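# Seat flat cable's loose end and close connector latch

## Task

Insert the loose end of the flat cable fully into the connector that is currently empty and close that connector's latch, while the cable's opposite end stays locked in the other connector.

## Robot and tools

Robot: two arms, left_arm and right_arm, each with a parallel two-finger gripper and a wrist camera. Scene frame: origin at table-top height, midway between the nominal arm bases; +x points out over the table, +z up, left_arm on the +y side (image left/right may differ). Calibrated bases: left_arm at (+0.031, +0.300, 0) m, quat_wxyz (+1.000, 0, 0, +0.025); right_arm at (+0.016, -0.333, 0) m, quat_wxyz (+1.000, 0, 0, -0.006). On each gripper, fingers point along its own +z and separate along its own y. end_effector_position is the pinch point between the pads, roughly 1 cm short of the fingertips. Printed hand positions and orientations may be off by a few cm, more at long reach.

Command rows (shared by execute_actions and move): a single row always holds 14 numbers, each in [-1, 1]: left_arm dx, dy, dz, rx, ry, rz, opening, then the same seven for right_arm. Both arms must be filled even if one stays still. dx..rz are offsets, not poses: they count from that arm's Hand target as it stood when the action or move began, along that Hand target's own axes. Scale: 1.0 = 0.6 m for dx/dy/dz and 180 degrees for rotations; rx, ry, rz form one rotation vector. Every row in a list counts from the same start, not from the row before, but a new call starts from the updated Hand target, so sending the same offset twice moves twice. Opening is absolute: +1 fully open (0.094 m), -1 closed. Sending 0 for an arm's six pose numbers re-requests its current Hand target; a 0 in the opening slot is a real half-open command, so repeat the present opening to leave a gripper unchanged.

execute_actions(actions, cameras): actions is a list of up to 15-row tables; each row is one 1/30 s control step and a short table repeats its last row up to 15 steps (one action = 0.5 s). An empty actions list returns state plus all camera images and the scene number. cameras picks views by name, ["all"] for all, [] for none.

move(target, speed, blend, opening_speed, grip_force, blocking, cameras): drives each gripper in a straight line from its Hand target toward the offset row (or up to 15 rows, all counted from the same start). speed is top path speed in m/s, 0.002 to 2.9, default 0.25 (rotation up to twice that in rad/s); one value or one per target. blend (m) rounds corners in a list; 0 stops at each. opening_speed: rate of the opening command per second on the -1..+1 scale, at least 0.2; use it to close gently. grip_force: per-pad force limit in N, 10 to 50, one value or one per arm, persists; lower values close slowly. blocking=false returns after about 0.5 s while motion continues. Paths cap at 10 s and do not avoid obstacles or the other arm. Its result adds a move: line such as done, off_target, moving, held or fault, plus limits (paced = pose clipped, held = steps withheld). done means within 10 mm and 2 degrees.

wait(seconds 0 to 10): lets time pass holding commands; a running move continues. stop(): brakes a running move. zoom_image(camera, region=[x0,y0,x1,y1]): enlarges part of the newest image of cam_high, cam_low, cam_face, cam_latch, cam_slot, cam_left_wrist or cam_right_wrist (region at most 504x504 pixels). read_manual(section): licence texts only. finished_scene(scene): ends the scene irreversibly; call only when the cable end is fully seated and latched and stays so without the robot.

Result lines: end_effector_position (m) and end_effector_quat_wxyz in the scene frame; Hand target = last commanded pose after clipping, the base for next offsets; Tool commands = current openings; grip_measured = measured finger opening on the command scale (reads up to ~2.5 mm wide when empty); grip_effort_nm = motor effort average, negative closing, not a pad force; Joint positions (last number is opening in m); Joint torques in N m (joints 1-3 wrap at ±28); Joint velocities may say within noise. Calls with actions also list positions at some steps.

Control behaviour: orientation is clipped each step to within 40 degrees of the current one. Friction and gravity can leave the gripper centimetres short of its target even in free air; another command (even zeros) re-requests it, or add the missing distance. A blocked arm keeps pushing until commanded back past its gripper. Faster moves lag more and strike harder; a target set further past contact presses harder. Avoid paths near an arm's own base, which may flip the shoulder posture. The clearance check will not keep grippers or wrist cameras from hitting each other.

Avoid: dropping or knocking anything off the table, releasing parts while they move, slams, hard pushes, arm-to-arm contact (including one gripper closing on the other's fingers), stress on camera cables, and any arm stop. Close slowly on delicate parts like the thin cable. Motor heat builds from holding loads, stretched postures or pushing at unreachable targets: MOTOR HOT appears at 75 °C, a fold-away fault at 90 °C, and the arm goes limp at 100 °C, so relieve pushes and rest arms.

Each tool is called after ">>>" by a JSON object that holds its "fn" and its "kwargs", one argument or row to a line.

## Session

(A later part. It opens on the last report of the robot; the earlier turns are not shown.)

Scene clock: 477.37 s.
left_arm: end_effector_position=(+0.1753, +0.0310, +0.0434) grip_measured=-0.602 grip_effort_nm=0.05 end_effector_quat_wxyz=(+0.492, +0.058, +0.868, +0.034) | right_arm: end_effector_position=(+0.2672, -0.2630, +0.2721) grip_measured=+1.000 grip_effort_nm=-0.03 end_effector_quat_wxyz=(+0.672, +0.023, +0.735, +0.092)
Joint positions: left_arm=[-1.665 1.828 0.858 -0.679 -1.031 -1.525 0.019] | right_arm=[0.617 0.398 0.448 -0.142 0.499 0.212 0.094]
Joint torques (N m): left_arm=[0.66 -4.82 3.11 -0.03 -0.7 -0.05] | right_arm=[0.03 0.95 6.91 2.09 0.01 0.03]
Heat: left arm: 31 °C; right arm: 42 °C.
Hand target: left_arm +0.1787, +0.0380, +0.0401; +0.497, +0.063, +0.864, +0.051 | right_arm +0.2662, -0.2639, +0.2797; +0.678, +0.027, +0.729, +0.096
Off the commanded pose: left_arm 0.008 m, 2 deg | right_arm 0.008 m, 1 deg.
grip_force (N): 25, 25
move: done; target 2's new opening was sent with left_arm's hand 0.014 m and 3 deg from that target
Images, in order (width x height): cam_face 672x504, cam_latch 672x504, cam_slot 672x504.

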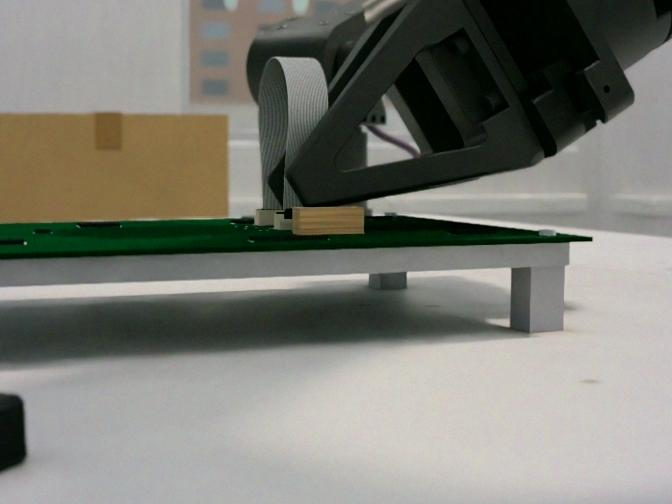

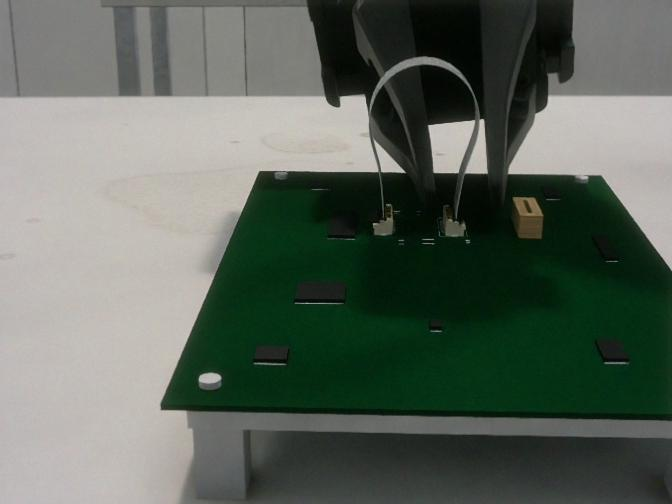

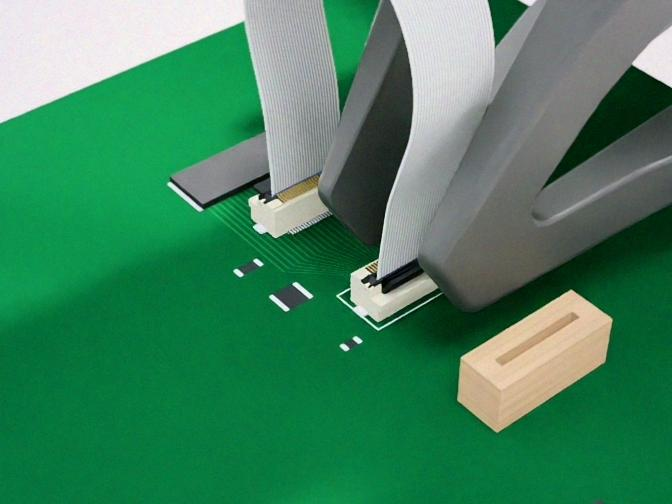

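>>> {"fn": "move", "kwargs": {
  "target": [
    [0,0,-0.083,0,0,0,-0.6,0,0,0,0,0,0,1],
    [0.0045,0.0252,-0.0832,0.0159,-0.0022,-0.0271,-1,0,0,0,0,0,0,1]
  ],
  "speed": 0.1,
  "cameras": ["cam_latch","cam_slot","cam_face"]
}}

>>> {"fn": "zoom_image", "kwargs": {
  "camera": "cam_latch",
  "region": [400, 150, 520, 250]
}}

>>> {"fn": "zoom_image", "kwargs": {
  "camera": "cam_slot",
  "region": [340, 210, 480, 330]
}}

Scene clock: 495.47 s.
left_arm: end_effector_position=(+0.1349, +0.0539, +0.0570) grip_measured=-0.997 grip_effort_nm=-0.18 end_effector_quat_wxyz=(+0.492, +0.043, +0.869, +0.028) | right_arm: end_effector_position=(+0.2672, -0.2630, +0.2721) grip_measured=+1.000 grip_effort_nm=-0.03 end_effector_quat_wxyz=(+0.672, +0.023, +0.735, +0.092)
Joint positions: left_arm=[-1.83 1.803 0.877 -0.986 -0.994 -1.866 0] | right_arm=[0.617 0.398 0.448 -0.142 0.499 0.212 0.094]
Joint torques (N m): left_arm=[-0.84 -7.91 2.78 -0.23 -0.78 -0.12] | right_arm=[0.12 1.07 6.9 2.09 0.03 0]
Heat: left arm: 31 °C; right arm: 42 °C.
Hand target: left_arm +0.1350, +0.0520, +0.0650; +0.500, +0.039, +0.865, +0.008 | right_arm +0.2662, -0.2639, +0.2797; +0.678, +0.027, +0.729, +0.096
Off the commanded pose: left_arm 0.008 m, 2 deg | right_arm 0.008 m, 1 deg.
grip_force (N): 25, 25
move: done; target 2's new opening was sent with left_arm's hand 0.008 m and 3 deg from that target
Images, in order (width x height): cam_face 672x504, cam_latch 672x504, cam_slot 672x504.

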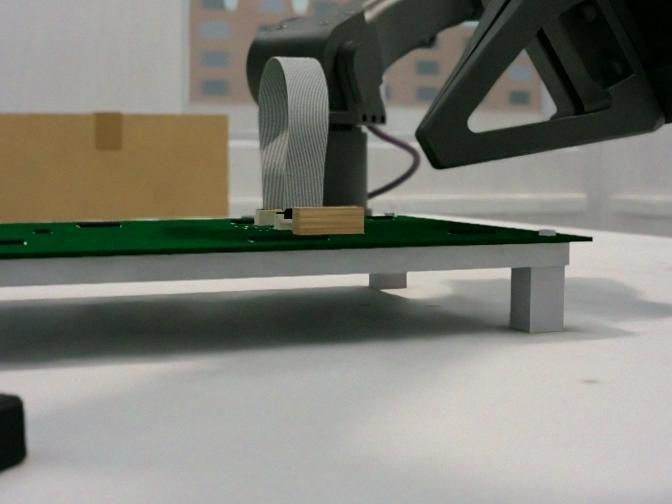

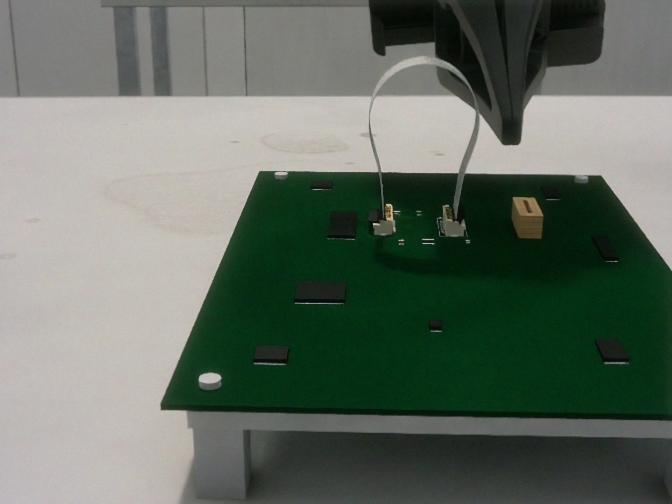

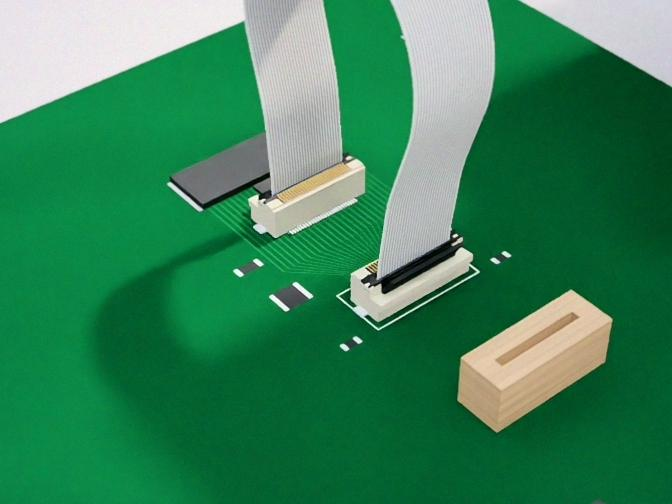

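Scaled by 4.200.

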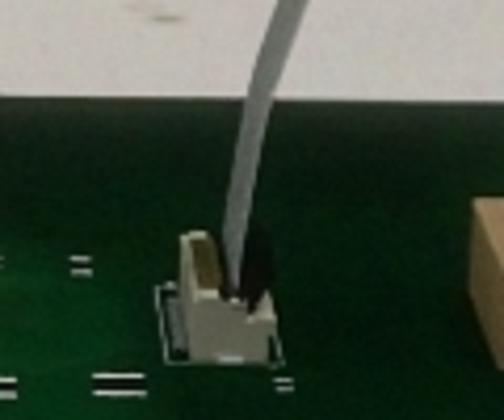

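Scaled by 3.600.

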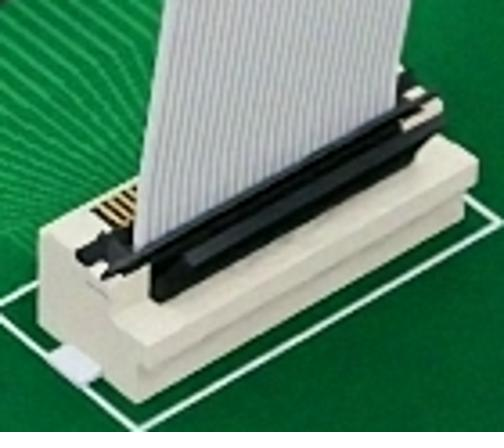

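>>> {"fn": "move", "kwargs": {
  "target": [-0.0147,-0.0123,0.0637,0,0,0,-1,0,0,0,0,0,0,1],
  "speed": 0.1,
  "cameras": ["cam_latch","cam_slot","cam_face"]
}}

>>> {"fn": "zoom_image", "kwargs": {
  "camera": "cam_latch",
  "region": [400, 150, 520, 250]
}}

>>> {"fn": "zoom_image", "kwargs": {
  "camera": "cam_slot",
  "region": [330, 180, 490, 340]
}}

Scene clock: 501.23 s.
left_arm: end_effector_position=(+0.1682, +0.0429, +0.0439) grip_measured=-0.997 grip_effort_nm=-0.18 end_effector_quat_wxyz=(+0.491, +0.045, +0.870, +0.019) | right_arm: end_effector_position=(+0.2672, -0.2630, +0.2721) grip_measured=+1.000 grip_effort_nm=-0.03 end_effector_quat_wxyz=(+0.672, +0.023, +0.735, +0.092)
Joint positions: left_arm=[-1.694 1.785 0.806 -0.69 -1.025 -1.594 0] | right_arm=[0.617 0.398 0.448 -0.142 0.499 0.212 0.094]
Joint torques (N m): left_arm=[0.66 -8.02 2.99 0.12 -0.8 0.07] | right_arm=[-0.06 1.06 6.75 2.1 0.02 0.01]
Heat: left arm: 31 °C; right arm: 42 °C.
Hand target: left_arm +0.1721, +0.0432, +0.0531; +0.500, +0.039, +0.865, +0.009 | right_arm +0.2662, -0.2639, +0.2797; +0.678, +0.027, +0.729, +0.096
Off the commanded pose: left_arm 0.010 m, 2 deg | right_arm 0.008 m, 1 deg.
grip_force (N): 25, 25
move: done
Images, in order (width x height): cam_face 672x504, cam_latch 672x504, cam_slot 672x504.

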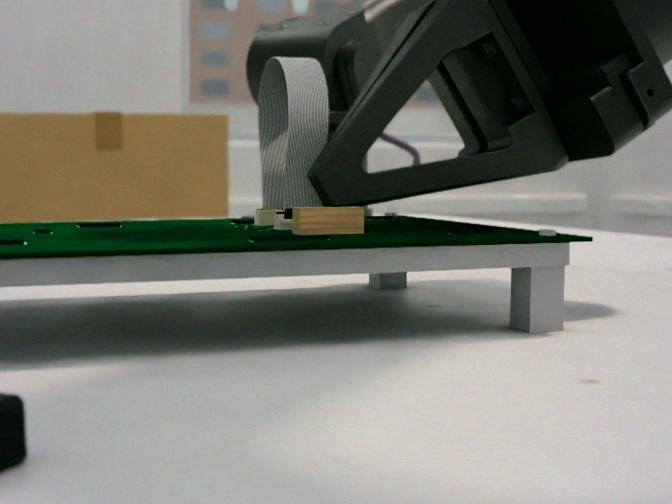

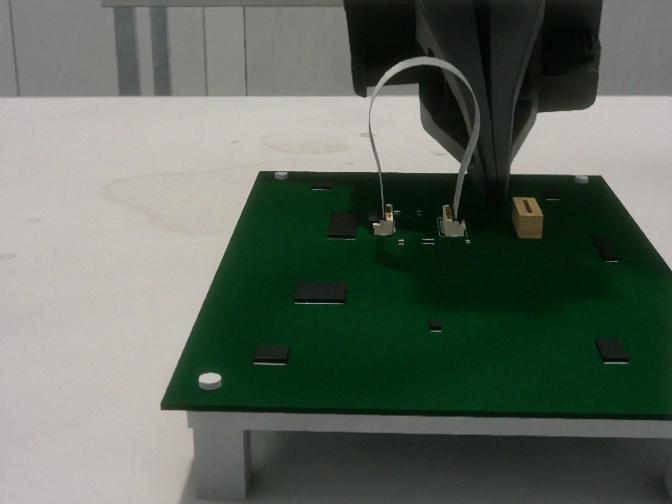

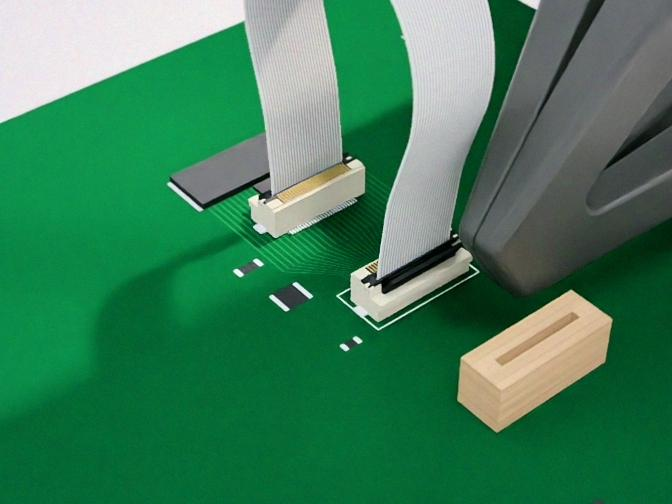

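Scaled by 4.200.

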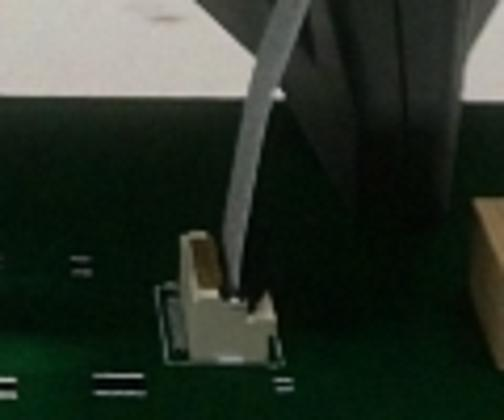

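Scaled by 3.150.

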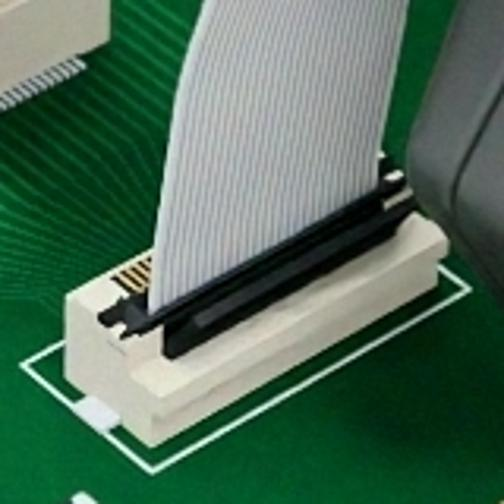

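>>> {"fn": "move", "kwargs": {
  "target": [-0.009,-0.0177,0.0038,0,0,0,-1,0,0,0,0,0,0,1],
  "speed": 0.05,
  "cameras": ["cam_latch","cam_slot"]
}}

>>> {"fn": "zoom_image", "kwargs": {
  "camera": "cam_latch",
  "region": [400, 150, 520, 250]
}}

>>> {"fn": "zoom_image", "kwargs": {
  "camera": "cam_slot",
  "region": [330, 180, 490, 340]
}}

Scene clock: 506.80 s.
left_arm: end_effector_position=(+0.1723, +0.0413, +0.0451) grip_measured=-0.997 grip_effort_nm=-0.18 end_effector_quat_wxyz=(+0.491, +0.050, +0.870, +0.025) | right_arm: end_effector_position=(+0.2672, -0.2630, +0.2721) grip_measured=+1.000 grip_effort_nm=-0.03 end_effector_quat_wxyz=(+0.672, +0.023, +0.735, +0.092)
Joint positions: left_arm=[-1.677 1.785 0.814 -0.682 -1.025 -1.559 0] | right_arm=[0.617 0.398 0.448 -0.142 0.499 0.212 0.094]
Joint torques (N m): left_arm=[0.72 -6.65 5.9 0.15 -0.8 0.04] | right_arm=[0.03 0.81 6.89 2.1 0.03 0.02]
Heat: left arm: 31 °C; right arm: 42 °C.
Hand target: left_arm +0.1761, +0.0321, +0.0561; +0.500, +0.039, +0.865, +0.008 | right_arm +0.2662, -0.2639, +0.2797; +0.678, +0.027, +0.729, +0.096
Off the commanded pose: left_arm 0.015 m, 3 deg | right_arm 0.008 m, 1 deg.
grip_force (N): 25, 25
move: off_target (left_arm)
Images, in order (width x height): cam_latch 672x504, cam_slot 672x504.

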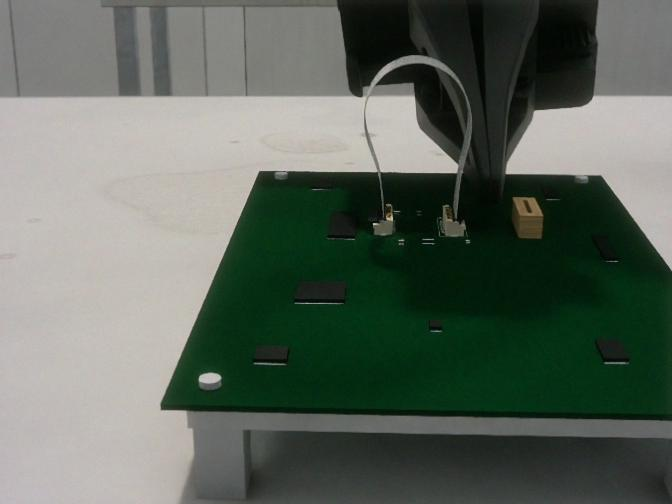

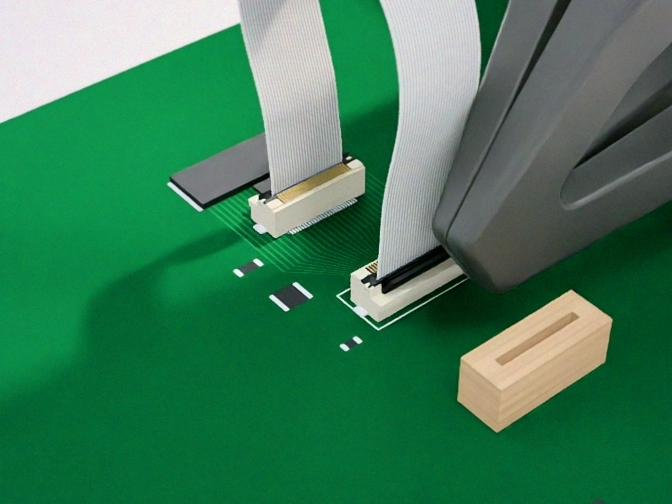

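Scaled by 4.200.

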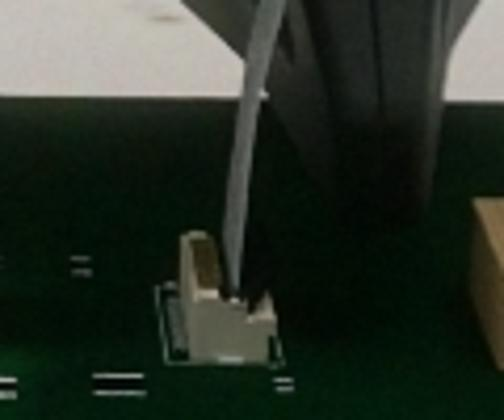

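Scaled by 3.150.

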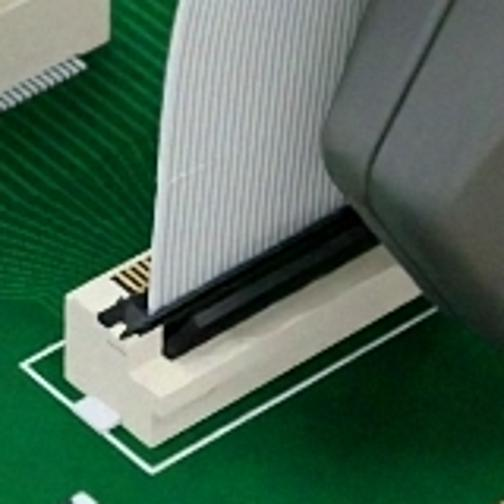

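>>> {"fn": "move", "kwargs": {
  "target": [0,-0.0133,0,0,0,0,-1,0,0,0,0,0,0,1],
  "speed": 0.05,
  "cameras": ["cam_latch","cam_slot"]
}}

>>> {"fn": "zoom_image", "kwargs": {
  "camera": "cam_latch",
  "region": [400, 150, 520, 250]
}}

>>> {"fn": "zoom_image", "kwargs": {
  "camera": "cam_slot",
  "region": [330, 180, 490, 340]
}}

Scene clock: 509.53 s.
left_arm: end_effector_position=(+0.1718, +0.0310, +0.0507) grip_measured=-0.997 grip_effort_nm=-0.18 end_effector_quat_wxyz=(+0.491, +0.043, +0.870, +0.012) | right_arm: end_effector_position=(+0.2672, -0.2630, +0.2721) grip_measured=+1.000 grip_effort_nm=-0.03 end_effector_quat_wxyz=(+0.672, +0.023, +0.735, +0.092)
Joint positions: left_arm=[-1.677 1.785 0.845 -0.682 -1.025 -1.557 0] | right_arm=[0.617 0.398 0.448 -0.142 0.499 0.212 0.094]
Joint torques (N m): left_arm=[0.72 -4.86 6.09 0.15 -0.79 0.07] | right_arm=[0.08 0.99 6.93 2.11 0.03 -0.01]
Heat: left arm: 31 °C; right arm: 42 °C.
Hand target: left_arm +0.1756, +0.0242, +0.0556; +0.500, +0.039, +0.865, +0.008 | right_arm +0.2662, -0.2639, +0.2797; +0.678, +0.027, +0.729, +0.096
Off the commanded pose: left_arm 0.009 m, 1 deg | right_arm 0.008 m, 1 deg.
grip_force (N): 25, 25
move: done
Images, in order (width x height): cam_latch 672x504, cam_slot 672x504.

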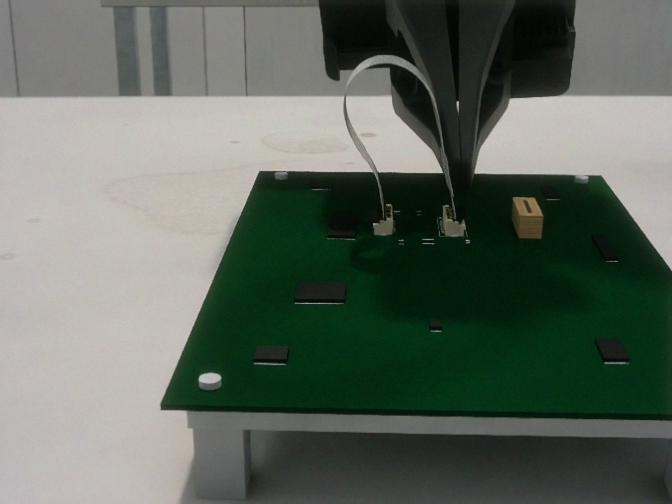

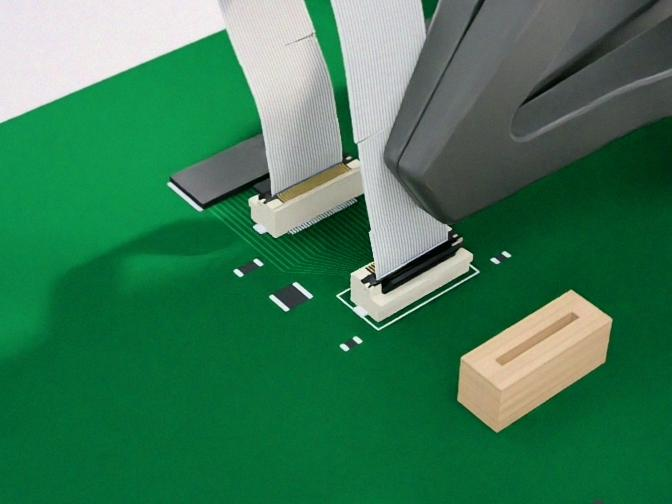

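Scaled by 4.200.

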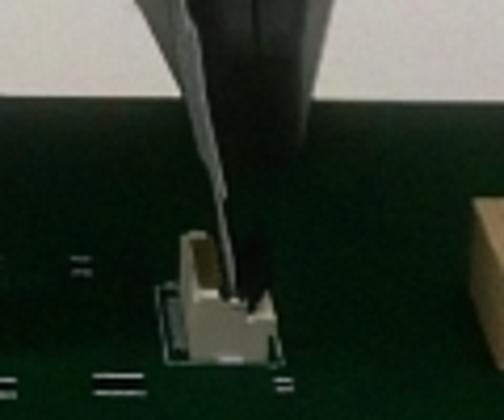

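Scaled by 3.150.

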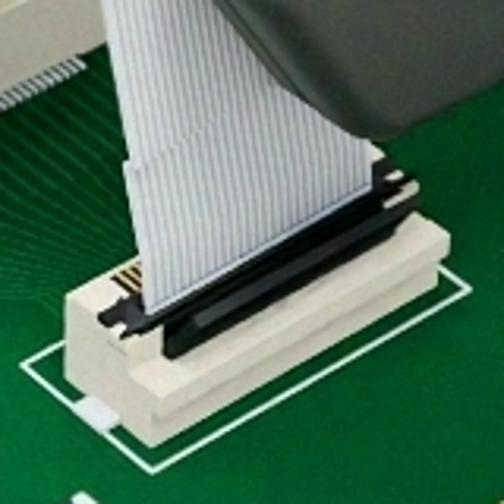

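>>> {"fn": "move", "kwargs": {
  "target": [0.0155,0.0008,0.0167,0,0,0,-1,0,0,0,0,0,0,1],
  "speed": 0.03,
  "cameras": ["cam_latch","cam_slot"]
}}

>>> {"fn": "zoom_image", "kwargs": {
  "camera": "cam_latch",
  "region": [400, 150, 520, 250]
}}

>>> {"fn": "zoom_image", "kwargs": {
  "camera": "cam_slot",
  "region": [330, 180, 490, 340]
}}

Scene clock: 514.57 s.
left_arm: end_effector_position=(+0.1773, +0.0273, +0.0476) grip_measured=-0.997 grip_effort_nm=-0.18 end_effector_quat_wxyz=(+0.496, +0.041, +0.867, +0.012) | right_arm: end_effector_position=(+0.2672, -0.2630, +0.2721) grip_measured=+1.000 grip_effort_nm=-0.03 end_effector_quat_wxyz=(+0.672, +0.023, +0.735, +0.092)
Joint positions: left_arm=[-1.66 1.804 0.845 -0.636 -1.038 -1.529 0] | right_arm=[0.617 0.398 0.448 -0.142 0.499 0.212 0.094]
Joint torques (N m): left_arm=[0.53 -4.45 3.43 0.5 -0.67 0.06] | right_arm=[0.12 1.02 6.83 2.1 0.06 0.03]
Heat: left arm: 31 °C; right arm: 42 °C.
Hand target: left_arm +0.1798, +0.0252, +0.0427; +0.500, +0.039, +0.865, +0.008 | right_arm +0.2662, -0.2639, +0.2797; +0.678, +0.027, +0.729, +0.096
Off the commanded pose: left_arm 0.006 m, 1 deg | right_arm 0.008 m, 1 deg.
grip_force (N): 25, 25
move: done
Images, in order (width x height): cam_latch 672x504, cam_slot 672x504.

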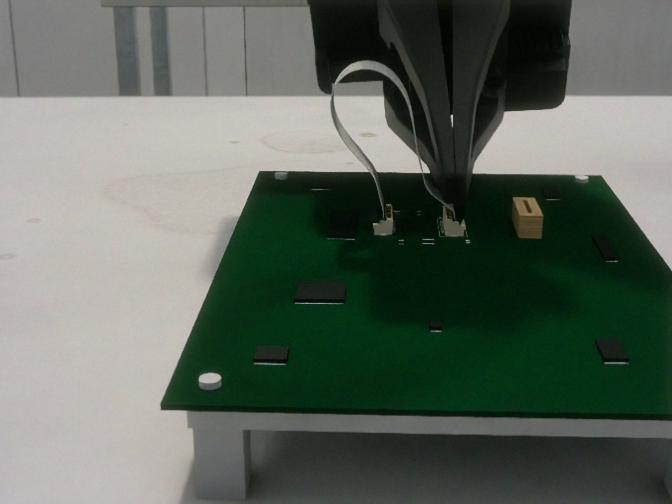

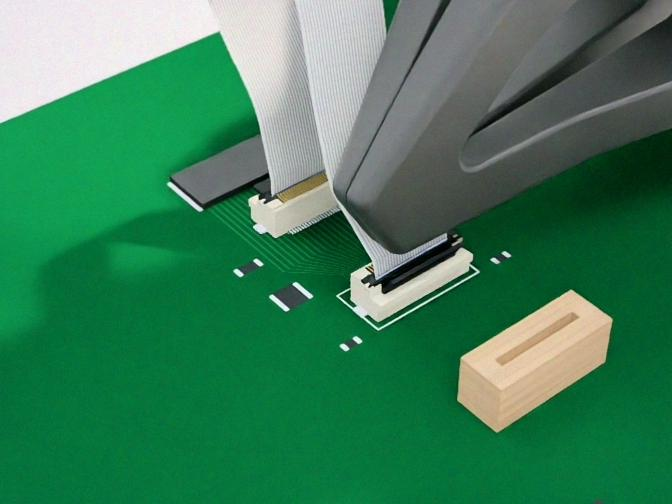

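Scaled by 4.200.

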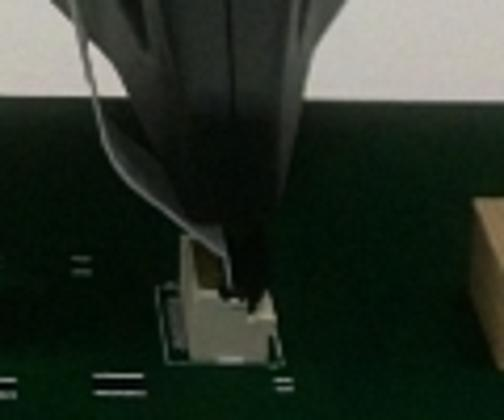

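Scaled by 3.150.

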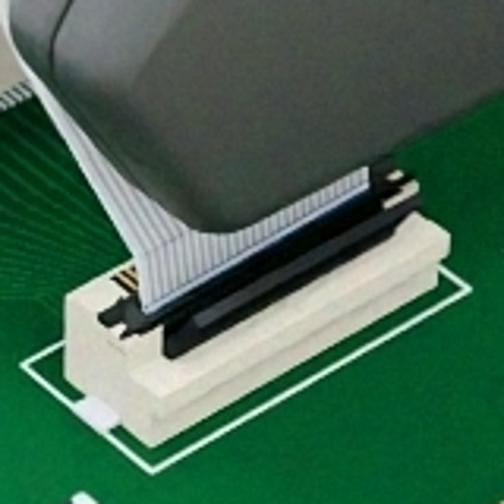

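>>> {"fn": "move", "kwargs": {
  "target": [0,0.0133,0,0,0,0,-1,0,0,0,0,0,0,1],
  "speed": 0.03,
  "cameras": ["cam_latch","cam_slot"]
}}

>>> {"fn": "zoom_image", "kwargs": {
  "camera": "cam_latch",
  "region": [400, 150, 520, 250]
}}

>>> {"fn": "zoom_image", "kwargs": {
  "camera": "cam_slot",
  "region": [330, 180, 490, 340]
}}

Scene clock: 519.43 s.
left_arm: end_effector_position=(+0.1785, +0.0327, +0.0439) grip_measured=-0.997 grip_effort_nm=-0.18 end_effector_quat_wxyz=(+0.501, +0.043, +0.864, +0.014) | right_arm: end_effector_position=(+0.2672, -0.2630, +0.2721) grip_measured=+1.000 grip_effort_nm=-0.03 end_effector_quat_wxyz=(+0.672, +0.023, +0.735, +0.092)
Joint positions: left_arm=[-1.66 1.804 0.816 -0.611 -1.049 -1.526 0] | right_arm=[0.617 0.398 0.448 -0.142 0.499 0.212 0.094]
Joint torques (N m): left_arm=[0.59 -6.17 2.85 0.36 -0.52 0.06] | right_arm=[0.09 0.98 6.95 2.12 0.02 -0.02]
Heat: left arm: 31 °C; right arm: 42 °C.
Hand target: left_arm +0.1802, +0.0331, +0.0431; +0.500, +0.039, +0.865, +0.008 | right_arm +0.2662, -0.2639, +0.2797; +0.678, +0.027, +0.729, +0.096
Off the commanded pose: left_arm 0.002 m, 1 deg | right_arm 0.008 m, 1 deg.
grip_force (N): 25, 25
move: done
Images, in order (width x height): cam_latch 672x504, cam_slot 672x504.

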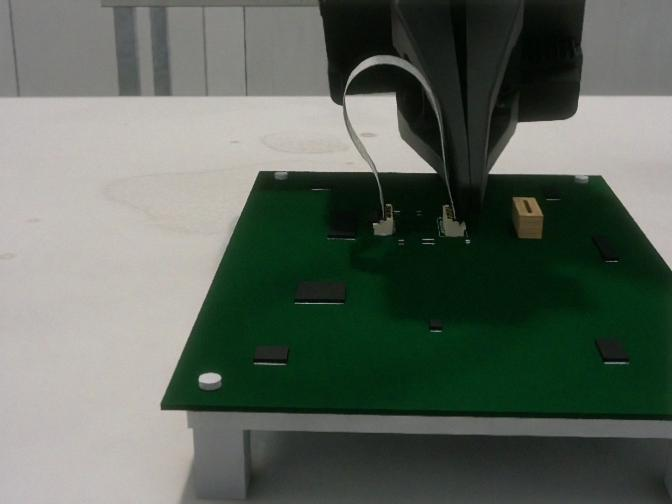

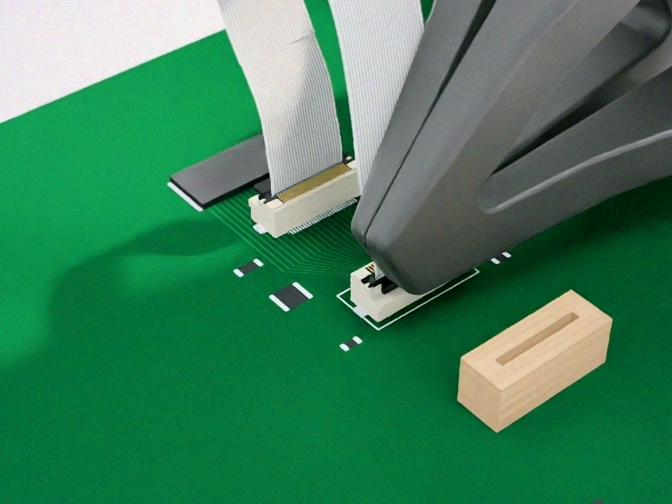

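Scaled by 4.200.

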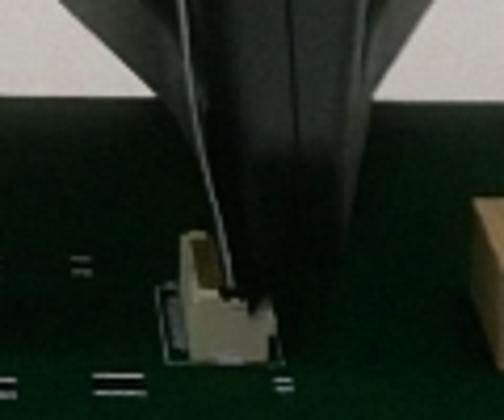

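Scaled by 3.150.

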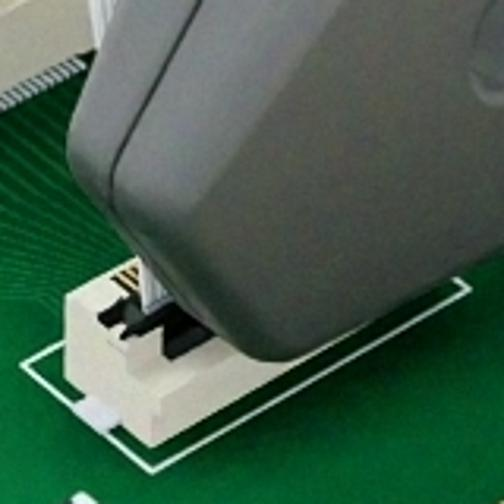

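>>> {"fn": "move", "kwargs": {
  "target": [0.0129,0.0008,0.0075,0,0,0,-1,0,0,0,0,0,0,1],
  "speed": 0.03,
  "cameras": ["cam_latch","cam_slot"]
}}

>>> {"fn": "zoom_image", "kwargs": {
  "camera": "cam_latch",
  "region": [400, 150, 520, 250]
}}

>>> {"fn": "zoom_image", "kwargs": {
  "camera": "cam_slot",
  "region": [330, 180, 490, 340]
}}

Scene clock: 522.90 s.
left_arm: end_effector_position=(+0.1800, +0.0334, +0.0434) grip_measured=-0.997 grip_effort_nm=-0.18 end_effector_quat_wxyz=(+0.508, +0.040, +0.860, +0.008) | right_arm: end_effector_position=(+0.2672, -0.2630, +0.2721) grip_measured=+1.000 grip_effort_nm=-0.03 end_effector_quat_wxyz=(+0.672, +0.023, +0.735, +0.092)
Joint positions: left_arm=[-1.66 1.804 0.8 -0.581 -1.066 -1.525 0] | right_arm=[0.617 0.398 0.448 -0.142 0.499 0.212 0.094]
Joint torques (N m): left_arm=[0.59 -4.56 2.86 0.46 -0.35 0.05] | right_arm=[0.09 0.94 6.64 2.1 0.03 0.01]
Heat: left arm: 31 °C; right arm: 42 °C.
Hand target: left_arm +0.1803, +0.0341, +0.0342; +0.500, +0.039, +0.865, +0.008 | right_arm +0.2662, -0.2639, +0.2797; +0.678, +0.027, +0.729, +0.096
Off the commanded pose: left_arm 0.009 m, 1 deg | right_arm 0.008 m, 1 deg.
grip_force (N): 25, 25
move: done
Images, in order (width x height): cam_latch 672x504, cam_slot 672x504.

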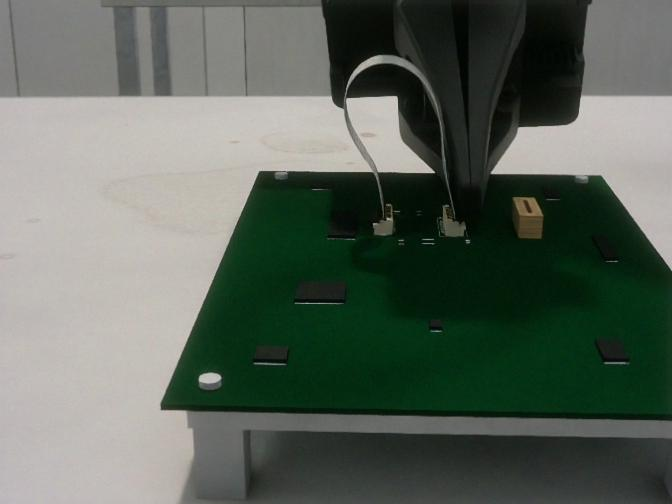

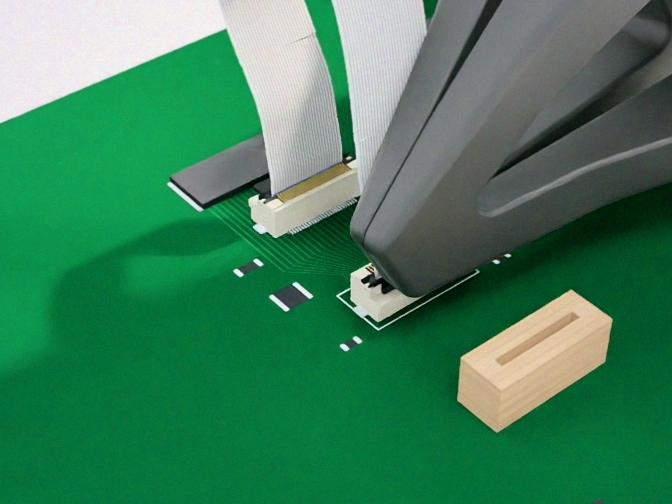

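Scaled by 4.200.

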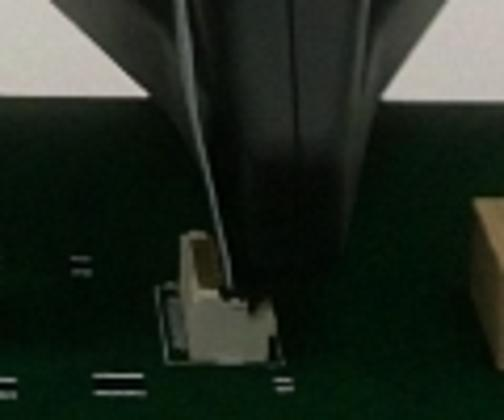

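Scaled by 3.150.

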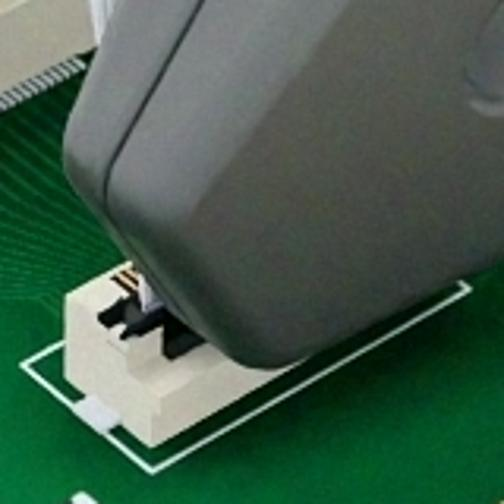

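>>> {"fn": "move", "kwargs": {
  "target": [0.0115,0.006,0.0067,0,0,0,-1,0,0,0,0,0,0,1],
  "speed": 0.03,
  "cameras": ["cam_latch","cam_slot"]
}}

>>> {"fn": "zoom_image", "kwargs": {
  "camera": "cam_latch",
  "region": [400, 150, 520, 250]
}}

>>> {"fn": "zoom_image", "kwargs": {
  "camera": "cam_slot",
  "region": [330, 180, 490, 340]
}}

Scene clock: 528.33 s.
left_arm: end_effector_position=(+0.1814, +0.0350, +0.0408) grip_measured=-0.997 grip_effort_nm=-0.18 end_effector_quat_wxyz=(+0.515, +0.036, +0.857, +0.001) | right_arm: end_effector_position=(+0.2672, -0.2630, +0.2721) grip_measured=+1.000 grip_effort_nm=-0.03 end_effector_quat_wxyz=(+0.672, +0.023, +0.735, +0.092)
Joint positions: left_arm=[-1.66 1.806 0.774 -0.537 -1.082 -1.525 0] | right_arm=[0.617 0.398 0.448 -0.142 0.499 0.212 0.094]
Joint torques (N m): left_arm=[0.59 -3.82 2.63 0.43 -0.17 0.06] | right_arm=[0.05 0.85 6.97 2.1 0.04 0.02]
Heat: left arm: 31 °C; right arm: 42 °C.
Hand target: left_arm +0.1805, +0.0381, +0.0263; +0.500, +0.039, +0.865, +0.008 | right_arm +0.2662, -0.2639, +0.2797; +0.678, +0.027, +0.729, +0.096
Off the commanded pose: left_arm 0.015 m, 2 deg | right_arm 0.008 m, 1 deg.
grip_force (N): 25, 25
move: off_target (left_arm)
Images, in order (width x height): cam_latch 672x504, cam_slot 672x504.

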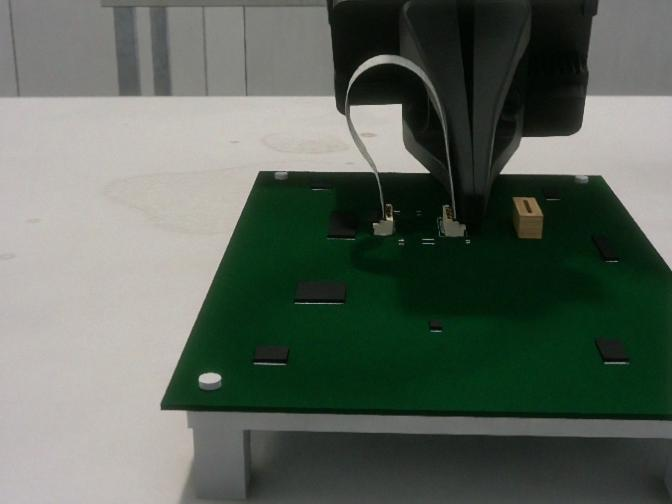

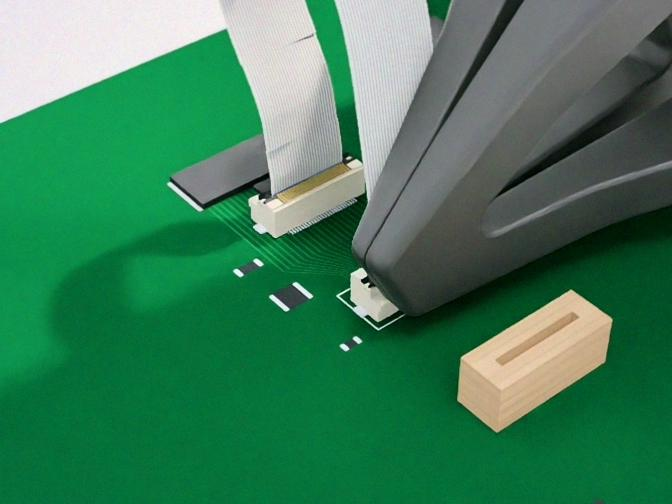

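Scaled by 4.200.

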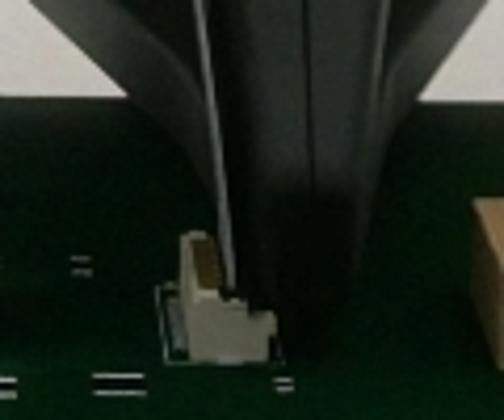

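Scaled by 3.150.

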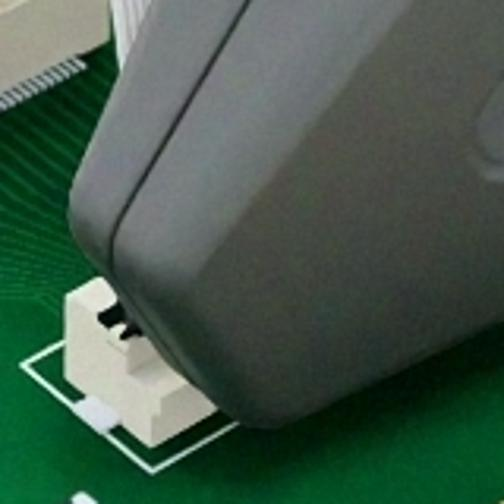

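>>> {"fn": "move", "kwargs": {
  "target": [
    [-0.030,0.004,-0.0175,0,0,0,-1,0,0,0,0,0,0,1],
    [-0.030,0.03,-0.0175,0,0,0,-1,0,0,0,0,0,0,1]
  ],
  "speed": 0.06,
  "cameras": ["cam_latch","cam_slot"]
}}

>>> {"fn": "zoom_image", "kwargs": {
  "camera": "cam_latch",
  "region": [430, 190, 480, 240]
}}

>>> {"fn": "zoom_image", "kwargs": {
  "camera": "cam_slot",
  "region": [340, 210, 480, 330]
}}

Scene clock: 532.50 s.
left_arm: end_effector_position=(+0.1773, +0.0453, +0.0416) grip_measured=-0.997 grip_effort_nm=-0.18 end_effector_quat_wxyz=(+0.493, +0.035, +0.869, -0.003) | right_arm: end_effector_position=(+0.2672, -0.2630, +0.2721) grip_measured=+1.000 grip_effort_nm=-0.03 end_effector_quat_wxyz=(+0.672, +0.023, +0.735, +0.092)
Joint positions: left_arm=[-1.66 1.741 0.738 -0.556 -1.03 -1.522 0] | right_arm=[0.617 0.398 0.448 -0.142 0.499 0.212 0.094]
Joint torques (N m): left_arm=[0.88 -7.39 2.44 -0.03 -0.75 0.12] | right_arm=[-0.06 0.94 6.87 2.11 0.02 0.01]
Heat: left arm: 31 °C; right arm: 42 °C.
Hand target: left_arm +0.1815, +0.0549, +0.0481; +0.500, +0.039, +0.865, +0.008 | right_arm +0.2662, -0.2639, +0.2797; +0.678, +0.027, +0.729, +0.096
Off the commanded pose: left_arm 0.012 m, 2 deg | right_arm 0.008 m, 1 deg.
grip_force (N): 25, 25
move: off_target (left_arm)
Images, in order (width x height): cam_latch 672x504, cam_slot 672x504.

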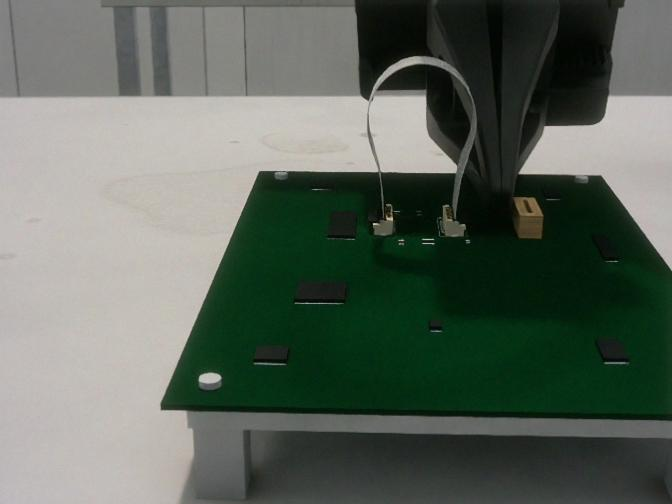

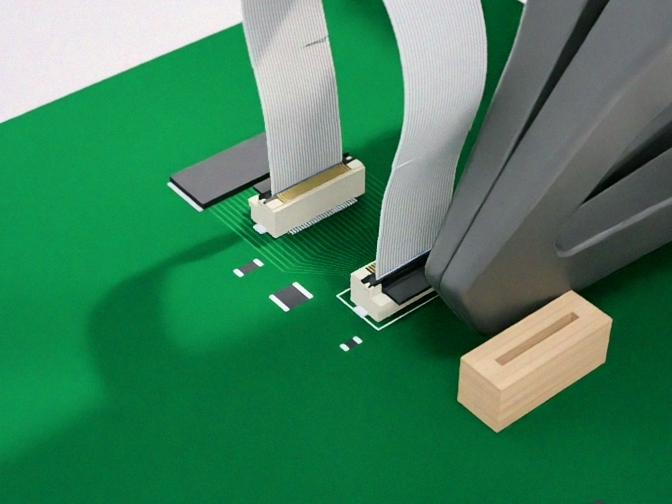

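Scaled by 10.080.

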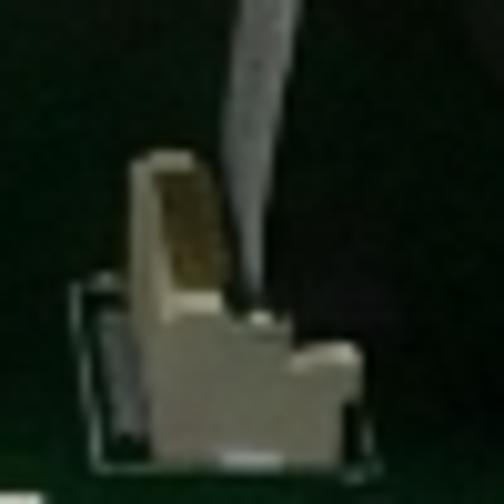

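Scaled by 3.600.

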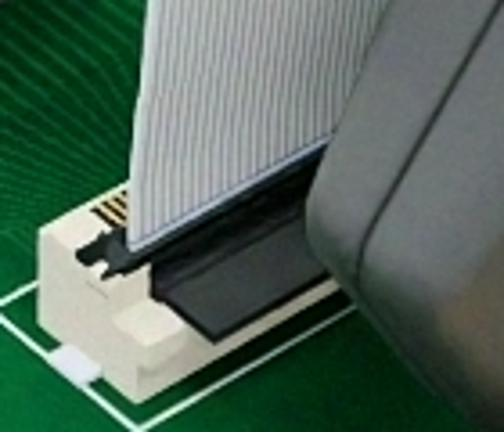

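>>> {"fn": "move", "kwargs": {
  "target": [0,0,-0.1,0,0,0,-1,0,0,0,0,0,0,1],
  "speed": 0.15,
  "cameras": ["cam_latch","cam_slot"]
}}

>>> {"fn": "zoom_image", "kwargs": {
  "camera": "cam_slot",
  "region": [330, 180, 490, 340]
}}

>>> {"fn": "zoom_image", "kwargs": {
  "camera": "cam_latch",
  "region": [360, 180, 480, 250]
}}

Scene clock: 536.53 s.
left_arm: end_effector_position=(+0.1312, +0.0620, +0.0742) grip_measured=-0.997 grip_effort_nm=-0.18 end_effector_quat_wxyz=(+0.495, +0.038, +0.868, +0.013) | right_arm: end_effector_position=(+0.2672, -0.2630, +0.2721) grip_measured=+1.000 grip_effort_nm=-0.03 end_effector_quat_wxyz=(+0.672, +0.023, +0.735, +0.092)
Joint positions: left_arm=[-1.857 1.727 0.862 -1.055 -0.999 -1.91 0] | right_arm=[0.617 0.398 0.448 -0.142 0.499 0.212 0.094]
Joint torques (N m): left_arm=[-0.69 -4.33 5.9 -0.38 -0.64 -0.13] | right_arm=[-0.06 1.02 6.78 2.13 0.04 0.04]
Heat: left arm: 31 °C; right arm: 42 °C.
Hand target: left_arm +0.1295, +0.0564, +0.0781; +0.500, +0.039, +0.865, +0.008 | right_arm +0.2662, -0.2639, +0.2797; +0.678, +0.027, +0.729, +0.096
Off the commanded pose: left_arm 0.007 m, 1 deg | right_arm 0.008 m, 1 deg.
grip_force (N): 25, 25
move: done
Images, in order (width x height): cam_latch 672x504, cam_slot 672x504.

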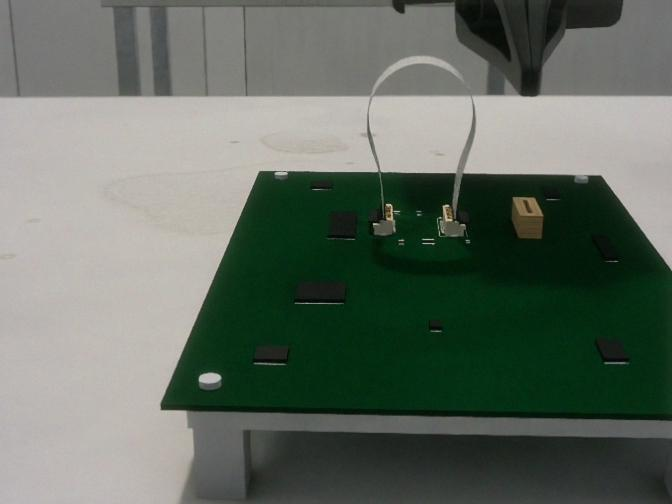

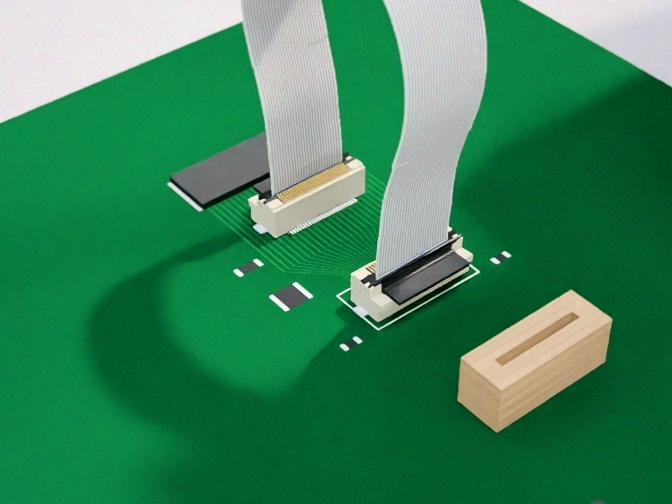

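Scaled by 3.150.

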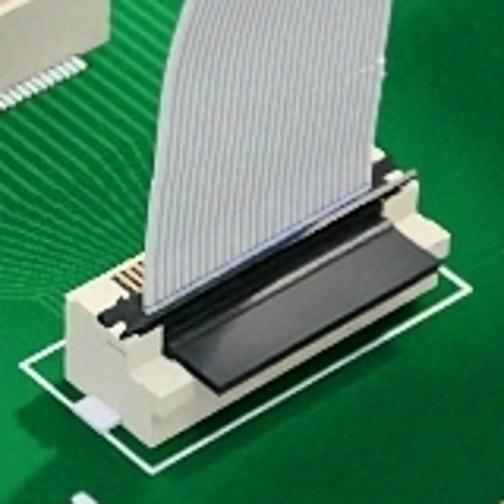

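Scaled by 4.200.

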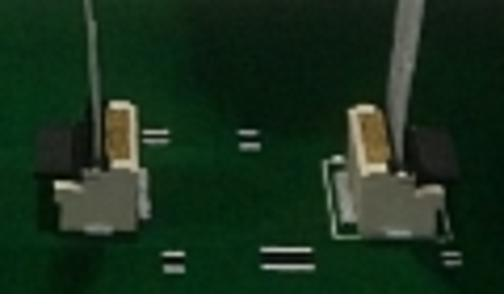

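>>> {"fn": "finished_scene", "kwargs": {
  "scene": 1
}}

The scene is finished: the task was done.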